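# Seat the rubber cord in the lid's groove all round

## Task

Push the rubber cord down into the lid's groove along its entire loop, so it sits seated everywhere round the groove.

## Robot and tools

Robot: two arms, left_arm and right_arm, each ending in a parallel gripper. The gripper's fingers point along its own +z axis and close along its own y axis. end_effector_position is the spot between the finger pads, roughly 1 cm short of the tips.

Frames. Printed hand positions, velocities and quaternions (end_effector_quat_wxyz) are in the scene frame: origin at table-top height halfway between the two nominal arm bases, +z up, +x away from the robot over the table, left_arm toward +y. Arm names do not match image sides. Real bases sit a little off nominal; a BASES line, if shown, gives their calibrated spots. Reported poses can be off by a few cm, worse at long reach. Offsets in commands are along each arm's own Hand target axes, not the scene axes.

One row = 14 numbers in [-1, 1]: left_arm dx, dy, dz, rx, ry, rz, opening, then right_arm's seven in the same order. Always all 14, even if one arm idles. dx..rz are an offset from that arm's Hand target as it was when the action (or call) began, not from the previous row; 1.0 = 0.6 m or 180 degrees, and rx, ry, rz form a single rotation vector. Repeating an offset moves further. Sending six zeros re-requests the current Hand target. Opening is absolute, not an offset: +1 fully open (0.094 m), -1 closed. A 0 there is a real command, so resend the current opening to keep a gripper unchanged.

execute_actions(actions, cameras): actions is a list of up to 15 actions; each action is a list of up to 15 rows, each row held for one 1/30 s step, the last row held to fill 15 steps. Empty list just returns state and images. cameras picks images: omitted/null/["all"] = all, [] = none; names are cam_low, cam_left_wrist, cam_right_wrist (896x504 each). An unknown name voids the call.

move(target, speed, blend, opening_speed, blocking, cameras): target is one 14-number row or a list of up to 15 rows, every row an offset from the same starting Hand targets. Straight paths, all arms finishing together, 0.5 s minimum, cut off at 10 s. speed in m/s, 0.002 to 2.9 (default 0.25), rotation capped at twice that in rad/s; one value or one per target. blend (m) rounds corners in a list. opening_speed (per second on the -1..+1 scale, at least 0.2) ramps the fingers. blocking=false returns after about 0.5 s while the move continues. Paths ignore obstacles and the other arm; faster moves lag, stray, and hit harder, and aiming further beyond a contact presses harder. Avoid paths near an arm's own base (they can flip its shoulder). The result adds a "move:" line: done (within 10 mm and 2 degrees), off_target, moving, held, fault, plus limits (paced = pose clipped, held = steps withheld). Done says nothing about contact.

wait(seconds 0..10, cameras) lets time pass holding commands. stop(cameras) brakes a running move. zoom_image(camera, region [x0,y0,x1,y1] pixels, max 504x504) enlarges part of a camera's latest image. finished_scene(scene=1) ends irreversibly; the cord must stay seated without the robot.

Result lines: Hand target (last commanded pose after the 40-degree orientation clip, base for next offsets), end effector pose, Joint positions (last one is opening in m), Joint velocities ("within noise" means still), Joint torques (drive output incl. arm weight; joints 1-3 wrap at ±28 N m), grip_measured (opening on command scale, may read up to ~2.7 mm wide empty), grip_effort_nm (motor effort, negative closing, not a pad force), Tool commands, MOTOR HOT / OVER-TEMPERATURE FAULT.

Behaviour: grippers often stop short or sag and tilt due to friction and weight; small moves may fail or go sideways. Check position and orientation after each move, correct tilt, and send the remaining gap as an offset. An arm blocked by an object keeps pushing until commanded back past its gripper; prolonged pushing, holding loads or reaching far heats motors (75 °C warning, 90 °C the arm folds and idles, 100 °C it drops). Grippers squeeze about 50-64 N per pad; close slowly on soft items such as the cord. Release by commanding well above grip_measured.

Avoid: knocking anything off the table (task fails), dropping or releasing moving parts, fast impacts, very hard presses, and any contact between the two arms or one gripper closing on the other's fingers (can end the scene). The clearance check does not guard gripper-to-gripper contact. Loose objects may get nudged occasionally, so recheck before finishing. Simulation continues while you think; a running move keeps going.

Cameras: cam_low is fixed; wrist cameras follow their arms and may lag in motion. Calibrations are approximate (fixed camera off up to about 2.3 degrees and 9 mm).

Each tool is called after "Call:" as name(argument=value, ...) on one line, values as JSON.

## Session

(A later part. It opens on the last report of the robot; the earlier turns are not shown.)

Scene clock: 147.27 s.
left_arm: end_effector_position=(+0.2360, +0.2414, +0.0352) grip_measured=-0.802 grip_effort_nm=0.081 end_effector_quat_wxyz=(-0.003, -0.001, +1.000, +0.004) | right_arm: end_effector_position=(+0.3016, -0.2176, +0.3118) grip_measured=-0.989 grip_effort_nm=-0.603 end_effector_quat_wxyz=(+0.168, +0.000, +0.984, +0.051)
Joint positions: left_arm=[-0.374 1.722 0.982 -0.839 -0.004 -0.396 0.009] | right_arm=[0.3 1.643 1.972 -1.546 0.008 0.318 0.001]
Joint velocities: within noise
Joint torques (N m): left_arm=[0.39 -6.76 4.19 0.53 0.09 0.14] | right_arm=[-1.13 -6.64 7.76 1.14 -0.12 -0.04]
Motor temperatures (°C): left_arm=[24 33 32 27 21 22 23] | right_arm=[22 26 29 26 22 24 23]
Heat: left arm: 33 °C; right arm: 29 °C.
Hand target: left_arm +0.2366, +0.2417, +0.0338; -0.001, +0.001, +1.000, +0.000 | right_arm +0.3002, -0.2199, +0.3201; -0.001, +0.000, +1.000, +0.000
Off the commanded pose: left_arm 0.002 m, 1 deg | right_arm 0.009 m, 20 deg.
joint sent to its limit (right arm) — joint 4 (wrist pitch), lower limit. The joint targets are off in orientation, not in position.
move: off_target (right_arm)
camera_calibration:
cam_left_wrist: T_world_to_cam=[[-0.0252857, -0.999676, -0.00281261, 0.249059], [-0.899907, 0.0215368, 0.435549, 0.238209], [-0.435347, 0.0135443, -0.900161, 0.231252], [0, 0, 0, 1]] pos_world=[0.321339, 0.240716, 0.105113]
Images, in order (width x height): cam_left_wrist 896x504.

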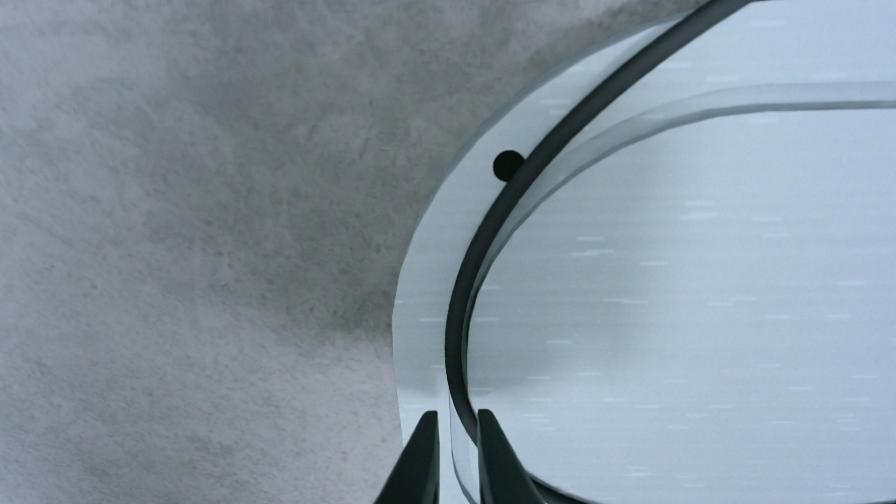

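Call:
move(target=[[0.0,0.0,-0.02,0,0,0,-0.8,0,0,0,0,0,0,-1],[-0.0125,0.0,-0.02,0,0,0,-1,0,0,0,0,0,0,-1],[-0.0125,0.0,-0.001,0,0,0,-1,0,0,0,0,0,0,-1]], speed=0.05, cameras=["cam_left_wrist"])

Call:
zoom_image(camera="cam_left_wrist", region=[300, 300, 620, 504])

Scene clock: 163.77 s.
left_arm: end_effector_position=(+0.2407, +0.2426, +0.0374) grip_measured=-0.996 grip_effort_nm=-0.212 end_effector_quat_wxyz=(-0.003, -0.002, +1.000, +0.004) | right_arm: end_effector_position=(+0.3016, -0.2176, +0.3118) grip_measured=-0.989 grip_effort_nm=-0.603 end_effector_quat_wxyz=(+0.168, +0.000, +0.984, +0.051)
Joint positions: left_arm=[-0.363 1.732 1.004 -0.85 -0.004 -0.386 0] | right_arm=[0.3 1.643 1.972 -1.546 0.008 0.318 0.001]
Joint velocities: within noise
Joint torques (N m): left_arm=[0.42 -5.64 5.03 0.58 0.11 0.13] | right_arm=[-1.17 -6.56 7.72 1.12 -0.09 -0.02]
Motor temperatures (°C): left_arm=[24 31 32 27 21 22 23] | right_arm=[22 26 29 26 22 24 23]
Heat: left arm: 32 °C; right arm: 29 °C.
Hand target: left_arm +0.2442, +0.2417, +0.0344; -0.001, +0.001, +1.000, +0.000 | right_arm +0.3002, -0.2199, +0.3201; -0.001, +0.000, +1.000, +0.000
Off the commanded pose: left_arm 0.005 m, 1 deg | right_arm 0.009 m, 20 deg.
joint sent to its limit (right arm) — joint 4 (wrist pitch), lower limit. The joint targets are off in orientation, not in position.
move: off_target (right_arm)
camera_calibration:
cam_left_wrist: T_world_to_cam=[[-0.0244811, -0.999696, -0.00276101, 0.250224], [-0.899875, 0.0208335, 0.435651, 0.241735], [-0.435461, 0.0131498, -0.900112, 0.235341], [0, 0, 0, 1]] pos_world=[0.326138, 0.242018, 0.107212]
Images, in order (width x height): cam_left_wrist 896x504.

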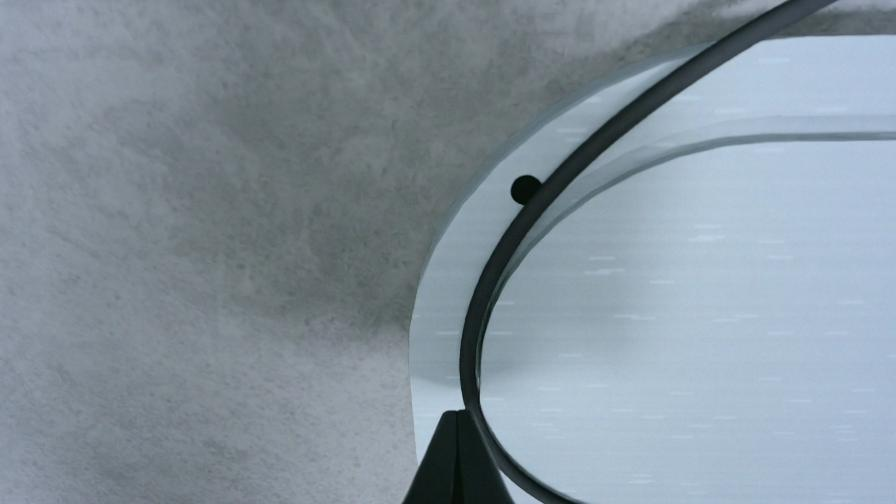

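Scaled by 1.575 from the camera's 896x504 image, which has a finer 1280x720 frame.

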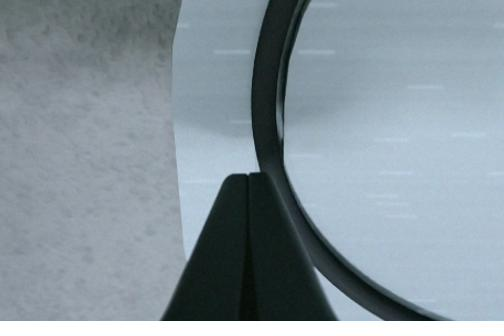

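Call:
move(target=[[0.0,0.0,-0.015,0,0,0,-1,0,0,0,0,0,0,-1],[-0.0,-0.006,-0.015,0,0,0,-1,0,0,0,0,0,0,-1],[-0.0,-0.006,0.006,0,0,0,-1,0,0,0,0,0,0,-1]], speed=0.05, cameras=["cam_left_wrist"])

Call:
zoom_image(camera="cam_left_wrist", region=[300, 300, 620, 504])

Scene clock: 170.60 s.
left_arm: end_effector_position=(+0.2427, +0.2418, +0.0342) grip_measured=-0.996 grip_effort_nm=-0.208 end_effector_quat_wxyz=(-0.002, -0.002, +1.000, +0.003) | right_arm: end_effector_position=(+0.3016, -0.2176, +0.3118) grip_measured=-0.989 grip_effort_nm=-0.603 end_effector_quat_wxyz=(+0.168, +0.000, +0.984, +0.051)
Joint positions: left_arm=[-0.363 1.744 1.004 -0.836 -0.004 -0.386 0] | right_arm=[0.3 1.643 1.972 -1.546 0.008 0.318 0.001]
Joint velocities: within noise
Joint torques (N m): left_arm=[-0.53 -5.65 4.94 0.58 0.1 0.05] | right_arm=[-1.13 -6.64 7.79 1.12 -0.12 -0.02]
Motor temperatures (°C): left_arm=[24 30 32 27 21 22 23] | right_arm=[22 26 29 26 22 24 23]
Heat: left arm: 32 °C; right arm: 29 °C.
Hand target: left_arm +0.2442, +0.2381, +0.0308; -0.001, +0.001, +1.000, +0.000 | right_arm +0.3002, -0.2199, +0.3202; -0.001, +0.000, +1.000, +0.000
Off the commanded pose: left_arm 0.005 m, 0 deg | right_arm 0.009 m, 20 deg.
joint sent to its limit (right arm) — joint 4 (wrist pitch), lower limit. The joint targets are off in orientation, not in position.
move: off_target (right_arm)
camera_calibration:
cam_left_wrist: T_world_to_cam=[[-0.0248871, -0.999688, -0.00204696, 0.249519], [-0.900636, 0.0215324, 0.434041, 0.24492], [-0.433862, 0.0126456, -0.900891, 0.233114], [0, 0, 0, 1]] pos_world=[0.327933, 0.241219, 0.104216]
Images, in order (width x height): cam_left_wrist 896x504.

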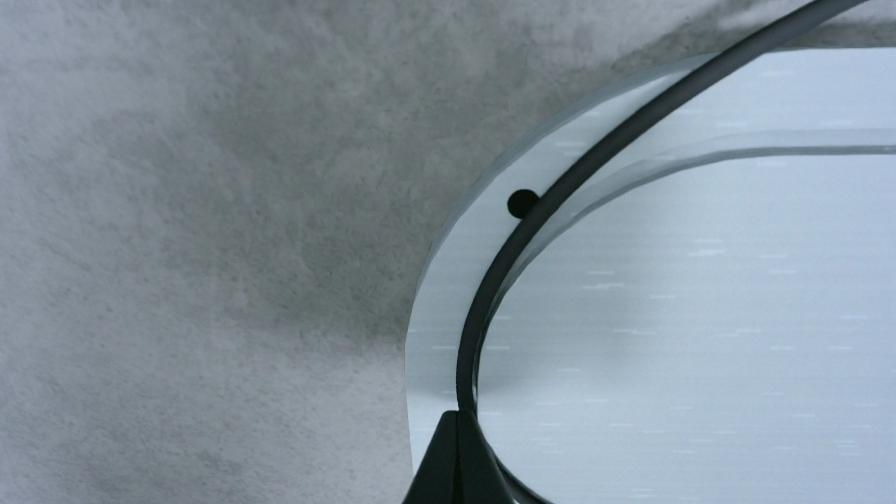

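Scaled by 1.575 from the camera's 896x504 image, which has a finer 1280x720 frame.

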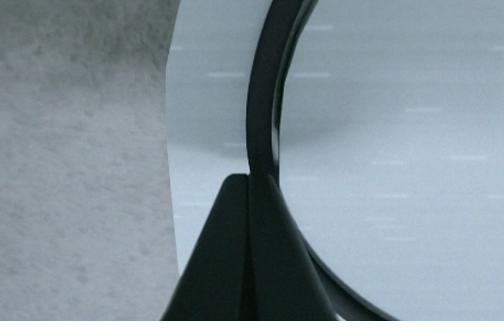

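Call:
move(target=[[0.0,0.0,-0.02,0,0,0,-1,0,0,0,0,0,0,-1],[-0.0,-0.012,-0.02,0,0,0,-1,0,0,0,0,0,0,-1],[-0.0,-0.003,-0.01,0,0,0,-1,0,0,0,0,0,0,-1]], speed=0.05, cameras=["cam_left_wrist"])

Call:
zoom_image(camera="cam_left_wrist", region=[300, 300, 620, 504])

Scene clock: 176.13 s.
left_arm: end_effector_position=(+0.2369, +0.2386, +0.0351) grip_measured=-0.996 grip_effort_nm=-0.208 end_effector_quat_wxyz=(-0.011, +0.003, +1.000, +0.006) | right_arm: end_effector_position=(+0.3016, -0.2176, +0.3118) grip_measured=-0.989 grip_effort_nm=-0.603 end_effector_quat_wxyz=(+0.168, +0.000, +0.984, +0.051)
Joint positions: left_arm=[-0.381 1.744 1.008 -0.859 -0.003 -0.393 0] | right_arm=[0.3 1.643 1.972 -1.546 0.008 0.318 0.001]
Joint velocities: within noise
Joint torques (N m): left_arm=[0.46 -6.58 5.94 0.49 0.1 0.02] | right_arm=[-1.18 -6.56 7.73 1.14 -0.13 -0.01]
Motor temperatures (°C): left_arm=[24 30 32 27 21 22 23] | right_arm=[22 26 29 26 22 24 23]
Heat: left arm: 32 °C; right arm: 29 °C.
Hand target: left_arm +0.2441, +0.2364, +0.0368; -0.001, +0.001, +1.000, +0.000 | right_arm +0.3002, -0.2199, +0.3202; -0.001, +0.000, +1.000, +0.000
Off the commanded pose: left_arm 0.008 m, 1 deg | right_arm 0.009 m, 20 deg.
joint sent to its limit (right arm) — joint 4 (wrist pitch), lower limit. The joint targets are off in orientation, not in position.
move: off_target (right_arm)
camera_calibration:
cam_left_wrist: T_world_to_cam=[[-0.0348635, -0.999361, -0.00786245, 0.248714], [-0.892472, 0.0275922, 0.450259, 0.235359], [-0.449754, 0.0227146, -0.892863, 0.232511], [0, 0, 0, 1]] pos_world=[0.323295, 0.236779, 0.103583]
Images, in order (width x height): cam_left_wrist 896x504.

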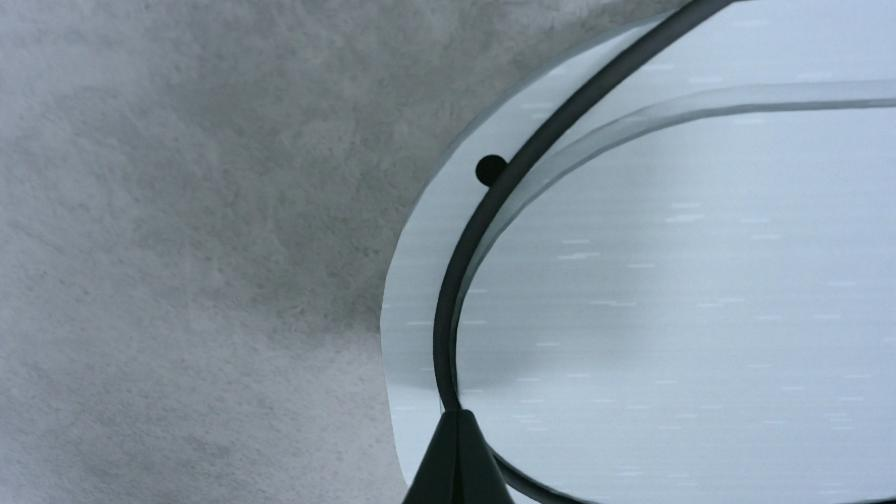

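Scaled by 1.575 from the camera's 896x504 image, which has a finer 1280x720 frame.

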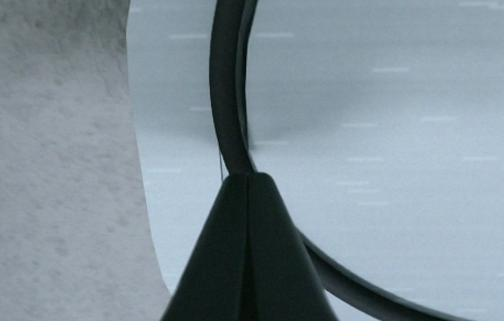

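Call:
move(target=[-0.02,0.0,-0.11,0,0,0,-1,0,0,0,0,0,0,-1], speed=0.15, cameras=["cam_left_wrist","cam_right_wrist"])

Call:
zoom_image(camera="cam_left_wrist", region=[350, 130, 670, 440])

Scene clock: 183.57 s.
left_arm: end_effector_position=(+0.2494, +0.2382, +0.0890) grip_measured=-0.996 grip_effort_nm=-0.208 end_effector_quat_wxyz=(-0.019, -0.002, +1.000, +0.010) | right_arm: end_effector_position=(+0.3016, -0.2176, +0.3118) grip_measured=-0.989 grip_effort_nm=-0.598 end_effector_quat_wxyz=(+0.168, +0.000, +0.984, +0.051)
Joint positions: left_arm=[-0.366 1.725 1.215 -1.104 -0.003 -0.388 0] | right_arm=[0.3 1.643 1.972 -1.546 0.008 0.318 0.001]
Joint velocities: within noise
Joint torques (N m): left_arm=[0.51 -9.83 7.56 0.25 0.05 0.09] | right_arm=[-1.17 -6.58 7.72 1.11 -0.12 -0.01]
Motor temperatures (°C): left_arm=[24 30 32 26 21 22 23] | right_arm=[22 27 29 26 22 24 23]
Heat: left arm: 32 °C; right arm: 29 °C.
Hand target: left_arm +0.2563, +0.2364, +0.1029; -0.001, +0.001, +1.000, +0.000 | right_arm +0.3002, -0.2199, +0.3202; -0.001, +0.000, +1.000, +0.000
Off the commanded pose: left_arm 0.015 m, 2 deg | right_arm 0.009 m, 20 deg.
joint sent to its limit (right arm) — joint 4 (wrist pitch), lower limit. The joint targets are off in orientation, not in position.
move: off_target (left_arm, right_arm)
camera_calibration:
cam_left_wrist: T_world_to_cam=[[-0.0251985, -0.999582, -0.0141833, 0.247284], [-0.884879, 0.0157011, 0.465556, 0.221923], [-0.465138, 0.0242818, -0.884905, 0.289028], [0, 0, 0, 1]] pos_world=[0.337045, 0.236678, 0.155952]
cam_right_wrist: T_world_to_cam=[[0.0199619, -0.99317, -0.114957, -0.181543], [-0.993767, -0.0323232, 0.106692, 0.303959], [-0.109679, 0.112111, -0.987624, 0.464515], [0, 0, 0, 1]] pos_world=[0.356636, -0.222555, 0.405467]
Images, in order (width x height): cam_left_wrist 896x504, cam_right_wrist 896x504.

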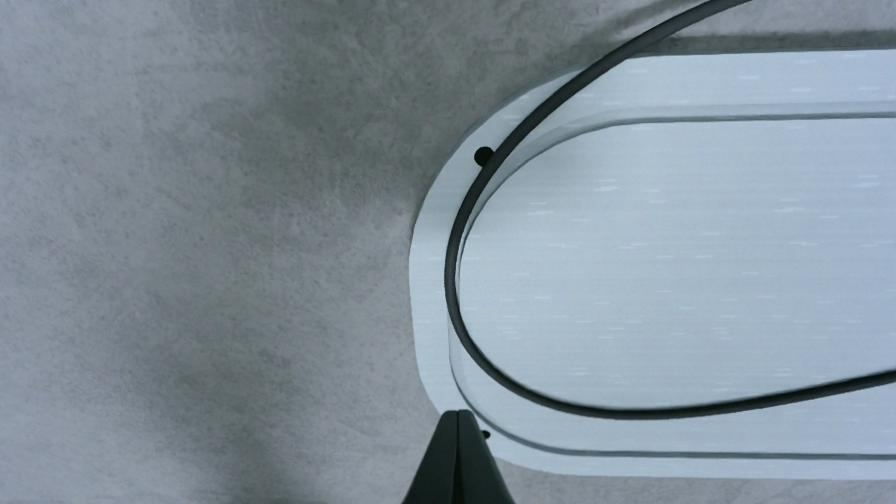

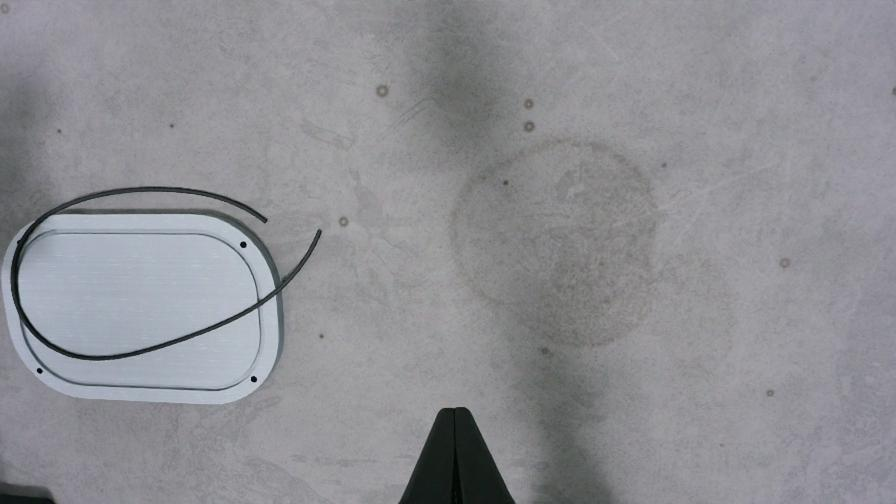

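Scaled by 1.575 from the camera's 896x504 image, which has a finer 1280x720 frame.

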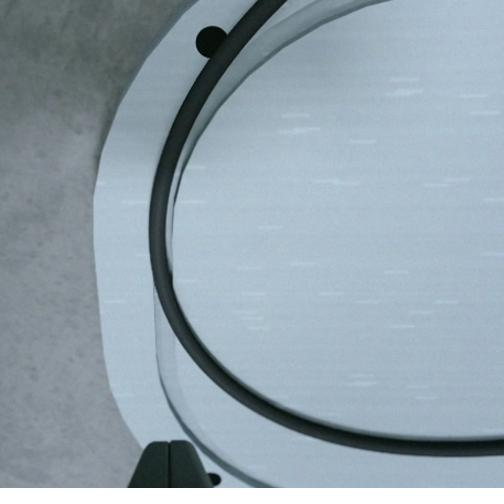

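Call:
move(target=[0.01,0.001,0.075,0,0,0,-1,0,0,0,0,0,0,-1], speed=0.1, cameras=["cam_left_wrist"])

Call:
zoom_image(camera="cam_left_wrist", region=[350, 240, 560, 450])

Scene clock: 201.17 s.
left_arm: end_effector_position=(+0.2508, +0.2376, +0.0622) grip_measured=-0.996 grip_effort_nm=-0.212 end_effector_quat_wxyz=(+0.000, -0.001, +1.000, +0.002) | right_arm: end_effector_position=(+0.3016, -0.2176, +0.3118) grip_measured=-0.989 grip_effort_nm=-0.608 end_effector_quat_wxyz=(+0.168, +0.000, +0.984, +0.051)
Joint positions: left_arm=[-0.366 1.725 1.103 -0.95 -0.003 -0.388 0] | right_arm=[0.3 1.643 1.972 -1.546 0.008 0.318 0.001]
Joint velocities: within noise
Joint torques (N m): left_arm=[-0.09 -6.32 4.34 0.61 0.09 0.07] | right_arm=[-1.18 -6.6 7.69 1.15 -0.14 -0.02]
Motor temperatures (°C): left_arm=[24 31 32 26 21 22 23] | right_arm=[22 27 29 26 22 24 23]
Heat: left arm: 32 °C; right arm: 29 °C.
Hand target: left_arm +0.2503, +0.2370, +0.0579; -0.001, +0.001, +1.000, +0.000 | right_arm +0.3002, -0.2199, +0.3202; -0.001, +0.000, +1.000, +0.000
Off the commanded pose: left_arm 0.004 m, 0 deg | right_arm 0.009 m, 20 deg.
joint sent to its limit (right arm) — joint 4 (wrist pitch), lower limit. The joint targets are off in orientation, not in position.
move: off_target (right_arm)
camera_calibration:
cam_left_wrist: T_world_to_cam=[[-0.0252762, -0.99968, 0.000920474, 0.245516], [-0.902598, 0.0232174, 0.429858, 0.240545], [-0.429742, 0.0100344, -0.902896, 0.261546], [0, 0, 0, 1]] pos_world=[0.335719, 0.237228, 0.132523]
Images, in order (width x height): cam_left_wrist 896x504.

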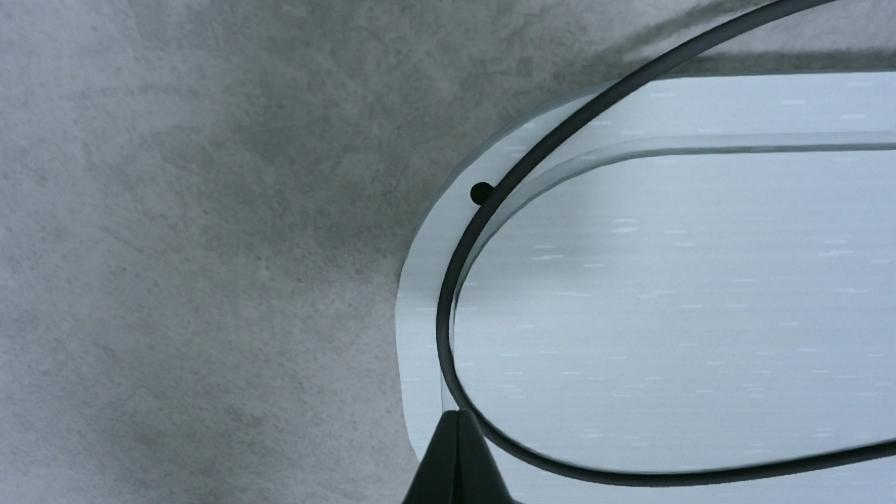

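Scaled by 2.400 from the camera's 896x504 image, which has a finer 1280x720 frame.

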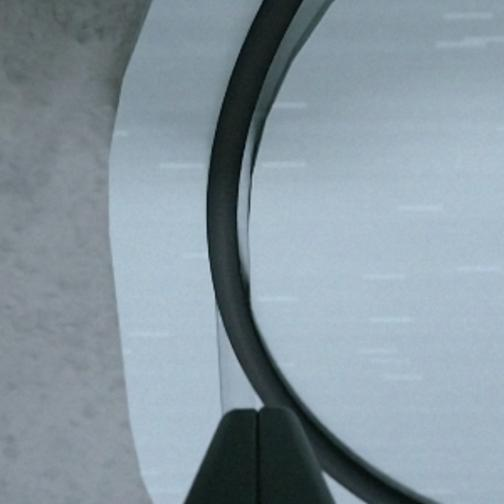

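Call:
move(target=[0.0075,0.0065,0.02,0,0,0,-1,0,0,0,0,0,0,-1], speed=0.05, cameras=[])

Scene clock: 213.53 s.
left_arm: end_effector_position=(+0.2457, +0.2397, +0.0499) grip_measured=-0.996 grip_effort_nm=-0.212 end_effector_quat_wxyz=(+0.000, -0.001, +1.000, +0.002) | right_arm: end_effector_position=(+0.3016, -0.2176, +0.3118) grip_measured=-0.989 grip_effort_nm=-0.598 end_effector_quat_wxyz=(+0.168, +0.000, +0.984, +0.051)
Joint positions: left_arm=[-0.366 1.725 1.05 -0.898 -0.003 -0.387 0] | right_arm=[0.3 1.643 1.972 -1.546 0.008 0.318 0.001]
Joint velocities: within noise
Joint torques (N m): left_arm=[0.51 -6.6 4.19 0.54 0.05 0.16] | right_arm=[-1.2 -6.56 7.72 1.13 -0.13 -0.01]
Motor temperatures (°C): left_arm=[24 30 32 26 21 22 23] | right_arm=[22 27 29 26 22 24 23]
Heat: left arm: 32 °C; right arm: 29 °C.
Hand target: left_arm +0.2458, +0.2409, +0.0459; -0.001, +0.001, +1.000, +0.000 | right_arm +0.3002, -0.2199, +0.3202; -0.001, +0.000, +1.000, +0.000
Off the commanded pose: left_arm 0.004 m, 0 deg | right_arm 0.009 m, 20 deg.
joint sent to its limit (right arm) — joint 4 (wrist pitch), lower limit. The joint targets are off in orientation, not in position.
move: off_target (right_arm)
No camera images: "cameras" was empty.

Good. Press down.

Call:
move(target=[0.0,0.0,0.028,0,0,0,-1,0,0,0,0,0,0,-1], speed=0.05, cameras=["cam_left_wrist"])

Call:
zoom_image(camera="cam_left_wrist", region=[350, 240, 560, 450])

Scene clock: 216.87 s.
left_arm: end_effector_position=(+0.2461, +0.2395, +0.0346) grip_measured=-0.996 grip_effort_nm=-0.208 end_effector_quat_wxyz=(+0.002, -0.001, +1.000, +0.001) | right_arm: end_effector_position=(+0.3016, -0.2176, +0.3118) grip_measured=-0.989 grip_effort_nm=-0.603 end_effector_quat_wxyz=(+0.168, +0.000, +0.984, +0.051)
Joint positions: left_arm=[-0.366 1.749 1.011 -0.829 -0.003 -0.387 0] | right_arm=[0.3 1.643 1.972 -1.546 0.008 0.318 0.001]
Joint velocities: within noise
Joint torques (N m): left_arm=[0.61 -5.74 4.25 0.6 0.02 0.12] | right_arm=[-1.17 -6.6 7.83 1.12 -0.11 -0.01]
Motor temperatures (°C): left_arm=[24 30 32 26 21 22 23] | right_arm=[22 27 30 26 22 24 23]
Heat: left arm: 32 °C; right arm: 30 °C.
Hand target: left_arm +0.2456, +0.2409, +0.0290; -0.001, +0.001, +1.000, +0.000 | right_arm +0.3002, -0.2199, +0.3202; -0.001, +0.000, +1.000, +0.000
Off the commanded pose: left_arm 0.006 m, 0 deg | right_arm 0.009 m, 20 deg.
joint sent to its limit (right arm) — joint 4 (wrist pitch), lower limit. The joint targets are off in orientation, not in position.
move: off_target (right_arm)
camera_calibration:
cam_left_wrist: T_world_to_cam=[[-0.0260183, -0.999659, 0.00228436, 0.247414], [-0.904233, 0.0245089, 0.426336, 0.248269], [-0.426246, 0.00902693, -0.904562, 0.234081], [0, 0, 0, 1]] pos_world=[0.330706, 0.239132, 0.105329]
Images, in order (width x height): cam_left_wrist 896x504.

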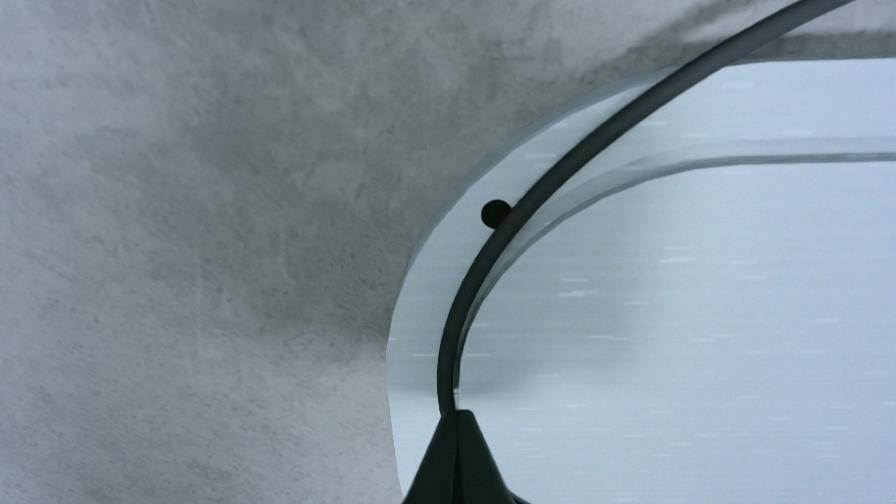

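Scaled by 2.400 from the camera's 896x504 image, which has a finer 1280x720 frame.

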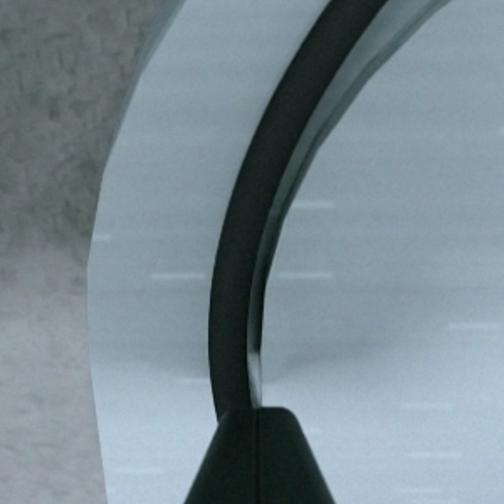

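Call:
move(target=[0.0,0.004,-0.025,0,0,0,-1,0,0,0,0,0,0,-1], speed=0.05, cameras=["cam_left_wrist"])

Call:
zoom_image(camera="cam_left_wrist", region=[350, 240, 560, 450])

Scene clock: 229.53 s.
left_arm: end_effector_position=(+0.2394, +0.2448, +0.0347) grip_measured=-0.996 grip_effort_nm=-0.217 end_effector_quat_wxyz=(-0.013, -0.002, +1.000, +0.007) | right_arm: end_effector_position=(+0.3016, -0.2176, +0.3118) grip_measured=-0.989 grip_effort_nm=-0.603 end_effector_quat_wxyz=(+0.168, +0.000, +0.984, +0.051)
Joint positions: left_arm=[-0.357 1.749 1.011 -0.863 -0.003 -0.38 0] | right_arm=[0.3 1.643 1.972 -1.546 0.008 0.318 0.001]
Joint velocities: within noise
Joint torques (N m): left_arm=[0.31 -8.72 6.42 0.28 0.09 0.14] | right_arm=[-1.18 -6.64 7.69 1.13 -0.12 -0.02]
Motor temperatures (°C): left_arm=[24 29 32 26 21 22 23] | right_arm=[22 27 30 26 22 24 24]
Heat: left arm: 32 °C; right arm: 30 °C.
Hand target: left_arm +0.2457, +0.2432, +0.0440; -0.001, +0.001, +1.000, +0.000 | right_arm +0.3002, -0.2199, +0.3202; -0.001, +0.000, +1.000, +0.000
Off the commanded pose: left_arm 0.011 m, 2 deg | right_arm 0.009 m, 20 deg.
joint sent to its limit (right arm) — joint 4 (wrist pitch), lower limit. The joint targets are off in orientation, not in position.
move: off_target (left_arm, right_arm)
camera_calibration:
cam_left_wrist: T_world_to_cam=[[-0.0250346, -0.999645, -0.0090893, 0.252709], [-0.890685, 0.0181755, 0.454258, 0.23943], [-0.453932, 0.0194679, -0.890824, 0.234885], [0, 0, 0, 1]] pos_world=[0.326205, 0.243695, 0.102775]
Images, in order (width x height): cam_left_wrist 896x504.

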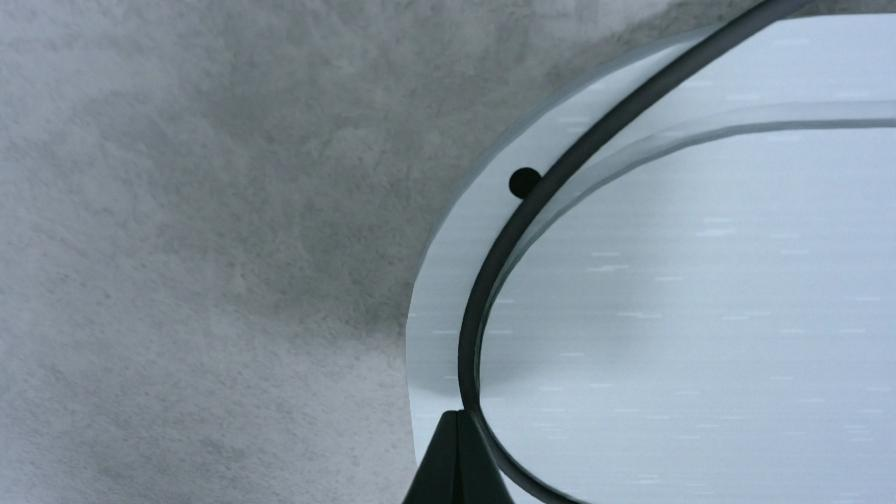

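Scaled by 2.400 from the camera's 896x504 image, which has a finer 1280x720 frame.

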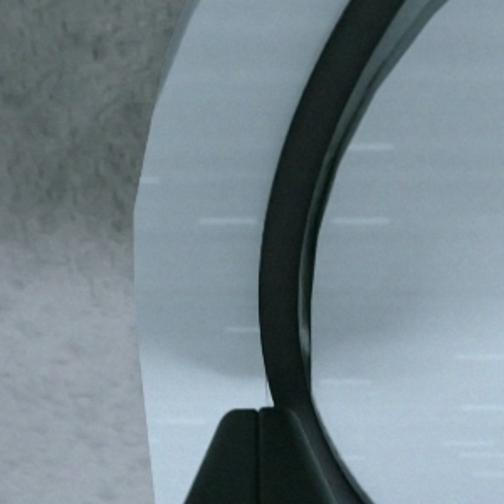

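Call:
move(target=[[0.0,0.0,-0.05,0,0,0,-1,0,0,0,0,0,0,-1],[0.0,-0.015,-0.05,0,0,0,-1,0,0,0,0,0,0,-1],[0.0,-0.001,-0.005,0,0,0,-1,0,0,0,0,0,0,-1]], speed=0.06, cameras=["cam_left_wrist"])

Call:
zoom_image(camera="cam_left_wrist", region=[350, 240, 560, 450])

Scene clock: 239.83 s.
left_arm: end_effector_position=(+0.2460, +0.2416, +0.0527) grip_measured=-0.996 grip_effort_nm=-0.208 end_effector_quat_wxyz=(+0.003, -0.001, +1.000, +0.001) | right_arm: end_effector_position=(+0.3016, -0.2176, +0.3118) grip_measured=-0.989 grip_effort_nm=-0.598 end_effector_quat_wxyz=(+0.168, +0.000, +0.984, +0.051)
Joint positions: left_arm=[-0.359 1.714 1.05 -0.902 -0.003 -0.379 0] | right_arm=[0.3 1.643 1.972 -1.546 0.008 0.317 0.001]
Joint velocities: within noise
Joint torques (N m): left_arm=[0.47 -5.82 4.27 0.52 0.04 0.14] | right_arm=[-1.05 -6.71 7.72 1.14 -0.11 -0.03]
Motor temperatures (°C): left_arm=[24 29 32 26 21 22 23] | right_arm=[22 27 30 26 22 24 24]
Heat: left arm: 32 °C; right arm: 30 °C.
Hand target: left_arm +0.2457, +0.2426, +0.0470; -0.001, +0.001, +1.000, +0.000 | right_arm +0.3002, -0.2199, +0.3202; -0.001, +0.000, +1.000, +0.000
Off the commanded pose: left_arm 0.006 m, 0 deg | right_arm 0.009 m, 20 deg.
joint sent to its limit (right arm) — joint 4 (wrist pitch), lower limit. The joint targets are off in orientation, not in position.
move: off_target (right_arm)
camera_calibration:
cam_left_wrist: T_world_to_cam=[[-0.0267954, -0.999637, 0.00297036, 0.24964], [-0.904489, 0.02551, 0.425733, 0.240417], [-0.425654, 0.00872103, -0.904844, 0.250347], [0, 0, 0, 1]] pos_world=[0.330705, 0.241233, 0.12343]
Images, in order (width x height): cam_left_wrist 896x504.

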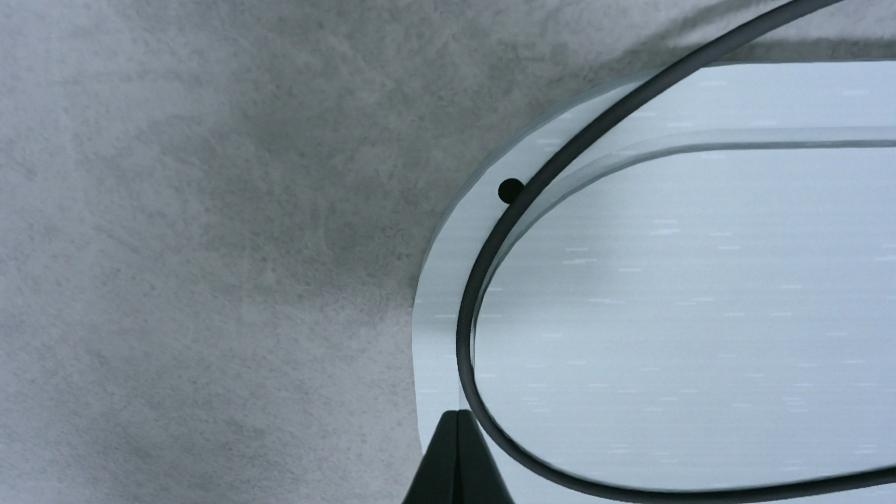

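Scaled by 2.400 from the camera's 896x504 image, which has a finer 1280x720 frame.

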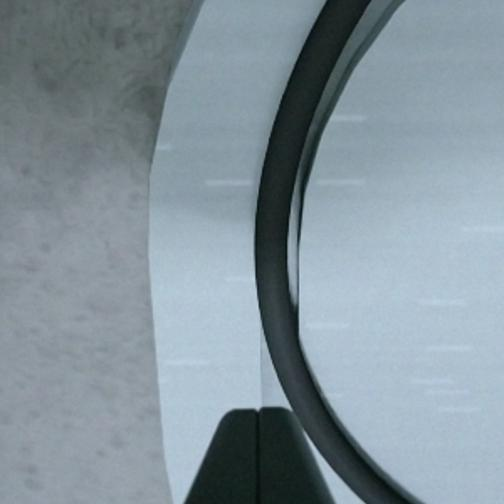

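Call:
wait(seconds=0)

Scene clock: 248.63 s.
left_arm: end_effector_position=(+0.2464, +0.2415, +0.0527) grip_measured=-0.996 grip_effort_nm=-0.212 end_effector_quat_wxyz=(+0.003, -0.001, +1.000, +0.000) | right_arm: end_effector_position=(+0.3016, -0.2176, +0.3118) grip_measured=-0.989 grip_effort_nm=-0.608 end_effector_quat_wxyz=(+0.168, +0.000, +0.984, +0.051)
Joint positions: left_arm=[-0.359 1.714 1.05 -0.901 -0.003 -0.379 0] | right_arm=[0.3 1.643 1.972 -1.546 0.008 0.317 0.001]
Joint velocities: within noise
Joint torques (N m): left_arm=[0.47 -5.78 4.37 0.62 0.05 0.11] | right_arm=[-1.14 -6.57 7.69 1.12 -0.13 -0.02]
Motor temperatures (°C): left_arm=[24 29 32 26 21 22 23] | right_arm=[22 27 30 26 22 24 24]
Heat: left arm: 32 °C; right arm: 30 °C.
Hand target: left_arm +0.2458, +0.2426, +0.0470; -0.001, +0.001, +1.000, +0.000 | right_arm +0.3002, -0.2199, +0.3202; -0.001, +0.000, +1.000, +0.000
Tool commands: left_gripper/opening=-1.0 right_gripper/opening=-1.0
Off the commanded pose: left_arm 0.006 m, 0 deg | right_arm 0.009 m, 20 deg.
camera_calibration:
cam_left_wrist: T_world_to_cam=[[-0.0267633, -0.999636, 0.00347137, 0.249473], [-0.905059, 0.0257054, 0.424509, 0.240803], [-0.424444, 0.00821948, -0.905417, 0.250406], [0, 0, 0, 1]] pos_world=[0.3309, 0.241134, 0.123632]
cam_right_wrist: T_world_to_cam=[[0.0202812, -0.993182, -0.114795, -0.181713], [-0.99376, -0.0326218, 0.106667, 0.303889], [-0.109684, 0.111915, -0.987646, 0.464581], [0, 0, 0, 1]] pos_world=[0.356635, -0.222554, 0.405567]

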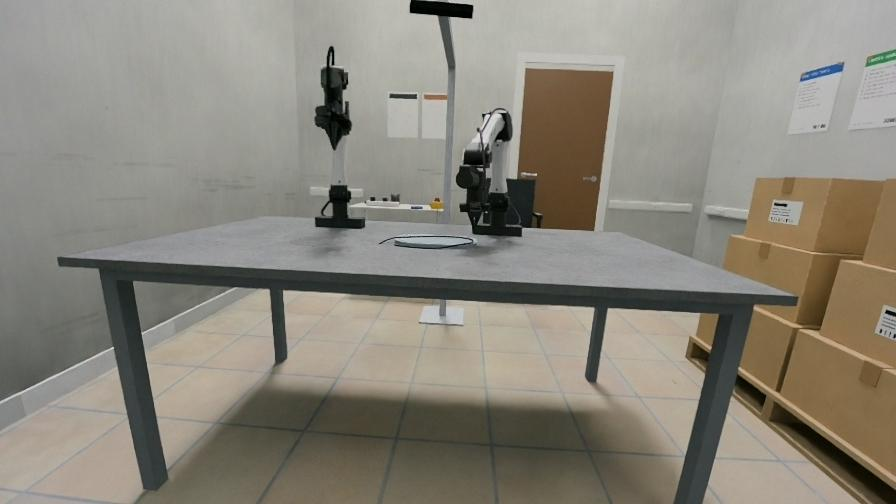

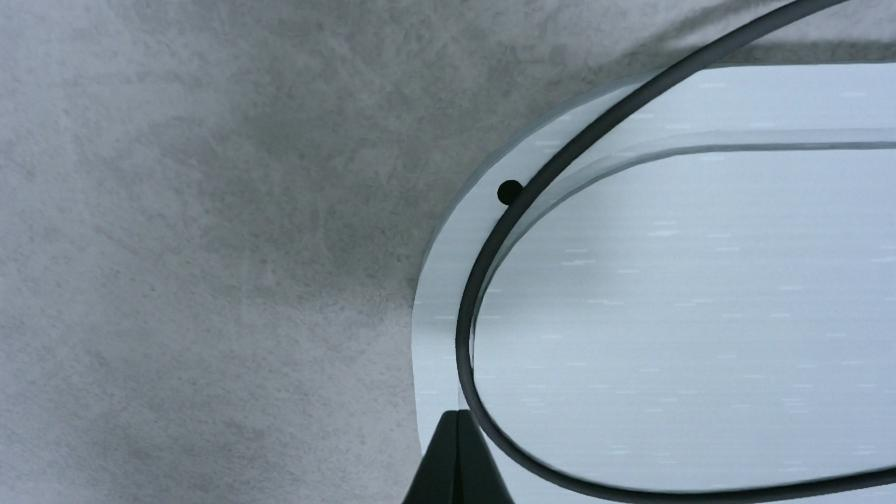

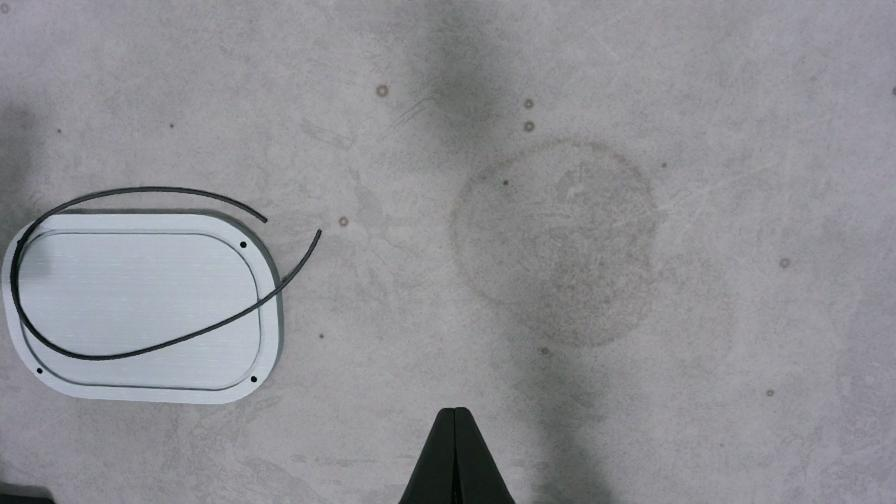

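Call:
move(target=[[0.0,-0.015,-0.03,0,0,0,-1,0,0,0,0,0,0,-1],[0.0,-0.0045,0.00,0,0,0,-1,0,0,0,0,0,0,-1]], speed=0.06, cameras=["cam_left_wrist"])

Call:
zoom_image(camera="cam_left_wrist", region=[350, 240, 560, 450])

Scene clock: 263.63 s.
left_arm: end_effector_position=(+0.2464, +0.2386, +0.0538) grip_measured=-0.996 grip_effort_nm=-0.212 end_effector_quat_wxyz=(+0.004, +0.000, +1.000, +0.000) | right_arm: end_effector_position=(+0.3016, -0.2176, +0.3118) grip_measured=-0.989 grip_effort_nm=-0.603 end_effector_quat_wxyz=(+0.168, +0.000, +0.984, +0.051)
Joint positions: left_arm=[-0.367 1.714 1.054 -0.903 -0.003 -0.387 0] | right_arm=[0.3 1.643 1.972 -1.546 0.008 0.317 0.001]
Joint velocities: within noise
Joint torques (N m): left_arm=[0.53 -5.27 4.22 0.57 0.07 0.11] | right_arm=[-1.13 -6.61 7.71 1.13 -0.1 -0.03]
Motor temperatures (°C): left_arm=[24 29 32 26 21 22 23] | right_arm=[22 27 30 26 22 24 24]
Heat: left arm: 32 °C; right arm: 30 °C.
Hand target: left_arm +0.2457, +0.2399, +0.0470; -0.001, +0.001, +1.000, +0.000 | right_arm +0.3002, -0.2199, +0.3202; -0.001, +0.000, +1.000, +0.000
Off the commanded pose: left_arm 0.007 m, 1 deg | right_arm 0.009 m, 20 deg.
joint sent to its limit (right arm) — joint 4 (wrist pitch), lower limit. The joint targets are off in orientation, not in position.
move: off_target (right_arm)
camera_calibration:
cam_left_wrist: T_world_to_cam=[[-0.0279597, -0.999598, 0.00464589, 0.246909], [-0.905864, 0.0273024, 0.422687, 0.240382], [-0.422644, 0.00760966, -0.906264, 0.251129], [0, 0, 0, 1]] pos_world=[0.330795, 0.238336, 0.124835]
Images, in order (width x height): cam_left_wrist 896x504.

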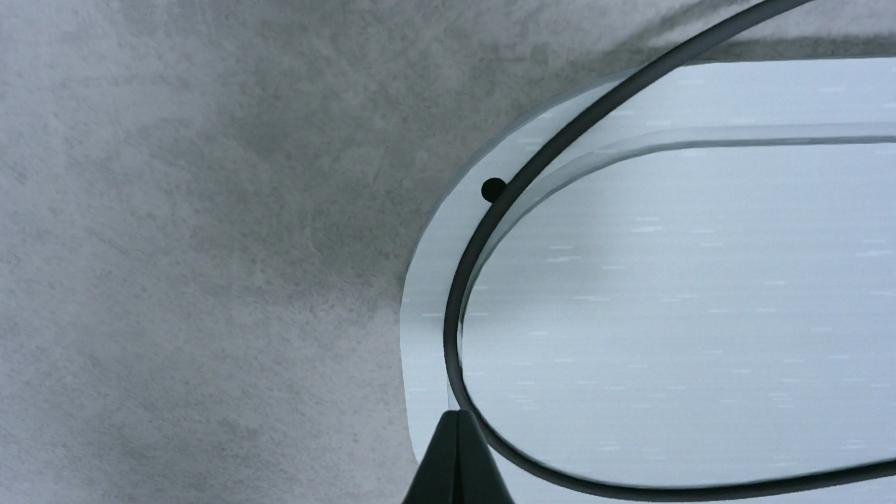

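Scaled by 2.400 from the camera's 896x504 image, which has a finer 1280x720 frame.

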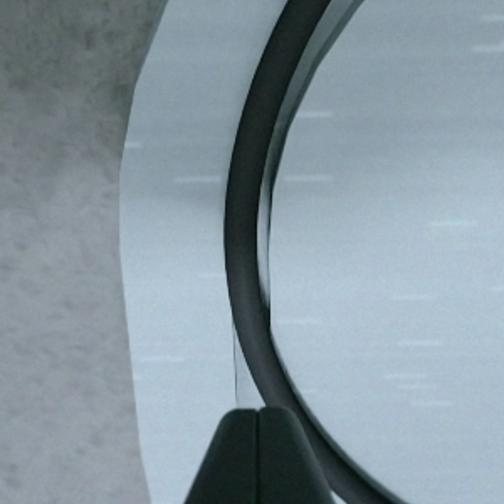

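Call:
move(target=[[0.004,0.0,0.028,0,0,0,-1,0,0,0,0,0,0,-1]], speed=0.05, cameras=["cam_left_wrist"])

Call:
zoom_image(camera="cam_left_wrist", region=[350, 240, 560, 450])

Scene clock: 268.90 s.
left_arm: end_effector_position=(+0.2442, +0.2395, +0.0358) grip_measured=-0.996 grip_effort_nm=-0.212 end_effector_quat_wxyz=(+0.002, +0.000, +1.000, +0.000) | right_arm: end_effector_position=(+0.3016, -0.2176, +0.3118) grip_measured=-0.989 grip_effort_nm=-0.603 end_effector_quat_wxyz=(+0.168, +0.000, +0.984, +0.051)
Joint positions: left_arm=[-0.367 1.74 1.006 -0.833 -0.003 -0.387 0] | right_arm=[0.3 1.643 1.972 -1.546 0.008 0.317 0.001]
Joint velocities: within noise
Joint torques (N m): left_arm=[0.38 -5.72 4.16 0.62 0.08 0.06] | right_arm=[-1.14 -6.5 7.75 1.14 -0.11 -0.03]
Motor temperatures (°C): left_arm=[24 29 32 26 21 22 23] | right_arm=[22 27 30 26 22 24 24]
Heat: left arm: 32 °C; right arm: 30 °C.
Hand target: left_arm +0.2433, +0.2399, +0.0302; -0.001, +0.001, +1.000, +0.000 | right_arm +0.3002, -0.2199, +0.3202; -0.001, +0.000, +1.000, +0.000
Off the commanded pose: left_arm 0.006 m, 0 deg | right_arm 0.009 m, 20 deg.
joint sent to its limit (right arm) — joint 4 (wrist pitch), lower limit. The joint targets are off in orientation, not in position.
move: off_target (right_arm)
camera_calibration:
cam_left_wrist: T_world_to_cam=[[-0.0279132, -0.999605, 0.00318927, 0.247778], [-0.90422, 0.0266096, 0.426237, 0.245637], [-0.426154, 0.00901385, -0.904606, 0.234377], [0, 0, 0, 1]] pos_world=[0.328907, 0.239031, 0.106529]
Images, in order (width x height): cam_left_wrist 896x504.

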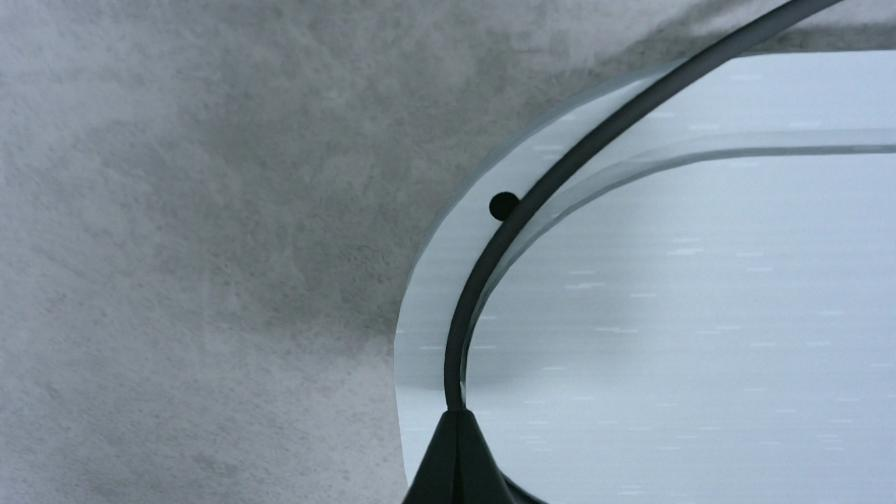

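Scaled by 2.400 from the camera's 896x504 image, which has a finer 1280x720 frame.

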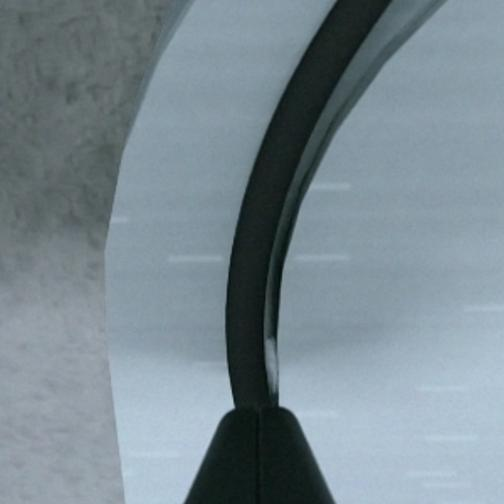

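Call:
move(target=[[0.0,0.0,0.012,0,0,0,-1,0,0,0,0,0,0,-1]], speed=0.05, cameras=[])

Call:
move(target=[[0.0,0.0,-0.065,0,0,0,-1,0,0,0,0,0,0,-1]], speed=0.08, cameras=["cam_left_wrist"])

Call:
zoom_image(camera="cam_left_wrist", region=[350, 240, 560, 450])

Scene clock: 275.63 s.
left_arm: end_effector_position=(+0.2443, +0.2395, +0.0287) grip_measured=-0.996 grip_effort_nm=-0.208 end_effector_quat_wxyz=(+0.002, +0.000, +1.000, +0.000) | right_arm: end_effector_position=(+0.3016, -0.2176, +0.3118) grip_measured=-0.989 grip_effort_nm=-0.608 end_effector_quat_wxyz=(+0.168, +0.000, +0.984, +0.051)
Joint positions: left_arm=[-0.367 1.755 0.991 -0.803 -0.003 -0.387 0] | right_arm=[0.3 1.643 1.972 -1.546 0.008 0.317 0.001]
Joint velocities: within noise
Joint torques (N m): left_arm=[0.18 -5.83 4.04 0.58 0.06 0.03] | right_arm=[-1.17 -6.63 7.72 1.13 -0.11 -0.03]
Motor temperatures (°C): left_arm=[24 29 32 26 21 22 23] | right_arm=[22 27 30 26 22 24 24]
Heat: left arm: 32 °C; right arm: 30 °C.
Hand target: left_arm +0.2432, +0.2399, +0.0230; -0.001, +0.001, +1.000, +0.000 | right_arm +0.3002, -0.2199, +0.3202; -0.001, +0.000, +1.000, +0.000
Off the commanded pose: left_arm 0.006 m, 0 deg | right_arm 0.009 m, 20 deg.
joint sent to its limit (right arm) — joint 4 (wrist pitch), lower limit. The joint targets are off in orientation, not in position.
move: off_target (right_arm)
No camera images: "cameras" was empty.

Scene clock: 276.90 s.
left_arm: end_effector_position=(+0.2346, +0.2434, +0.0486) grip_measured=-0.996 grip_effort_nm=-0.212 end_effector_quat_wxyz=(-0.021, +0.000, +1.000, +0.010) | right_arm: end_effector_position=(+0.3016, -0.2176, +0.3118) grip_measured=-0.989 grip_effort_nm=-0.603 end_effector_quat_wxyz=(+0.168, +0.000, +0.984, +0.051)
Joint positions: left_arm=[-0.367 1.724 1.043 -0.935 -0.003 -0.387 0] | right_arm=[0.3 1.643 1.972 -1.546 0.008 0.317 0.001]
Joint velocities: within noise
Joint torques (N m): left_arm=[0.21 -9.48 7.1 0.2 0.05 0.08] | right_arm=[-1.21 -6.63 7.72 1.13 -0.11 -0.01]
Motor temperatures (°C): left_arm=[24 29 32 26 21 22 23] | right_arm=[22 27 30 26 22 24 24]
Heat: left arm: 32 °C; right arm: 30 °C.
Hand target: left_arm +0.2433, +0.2399, +0.0620; -0.001, +0.001, +1.000, +0.000 | right_arm +0.3002, -0.2199, +0.3202; -0.001, +0.000, +1.000, +0.000
Off the commanded pose: left_arm 0.016 m, 3 deg | right_arm 0.009 m, 20 deg.
joint sent to its limit (right arm) — joint 4 (wrist pitch), lower limit. The joint targets are off in orientation, not in position.
move: off_target (left_arm, right_arm)
camera_calibration:
cam_left_wrist: T_world_to_cam=[[-0.0282333, -0.9995, -0.0142183, 0.252294], [-0.883692, 0.0183086, 0.46771, 0.226576], [-0.467216, 0.0257696, -0.883767, 0.246368], [0, 0, 0, 1]] pos_world=[0.322454, 0.241671, 0.115347]
Images, in order (width x height): cam_left_wrist 896x504.

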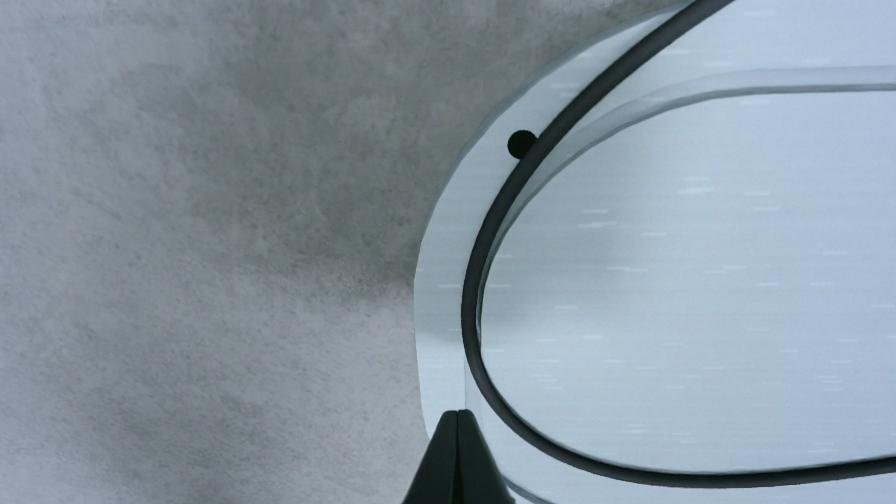

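Scaled by 2.400 from the camera's 896x504 image, which has a finer 1280x720 frame.

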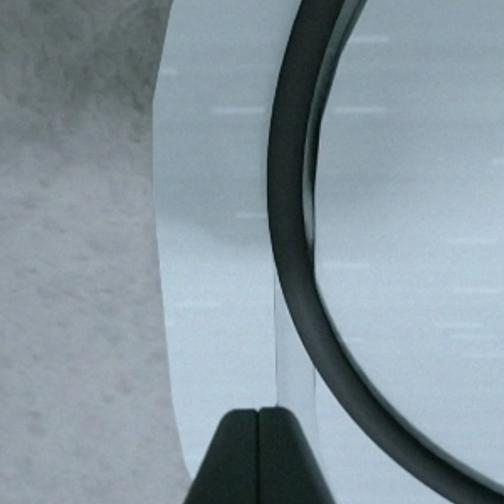

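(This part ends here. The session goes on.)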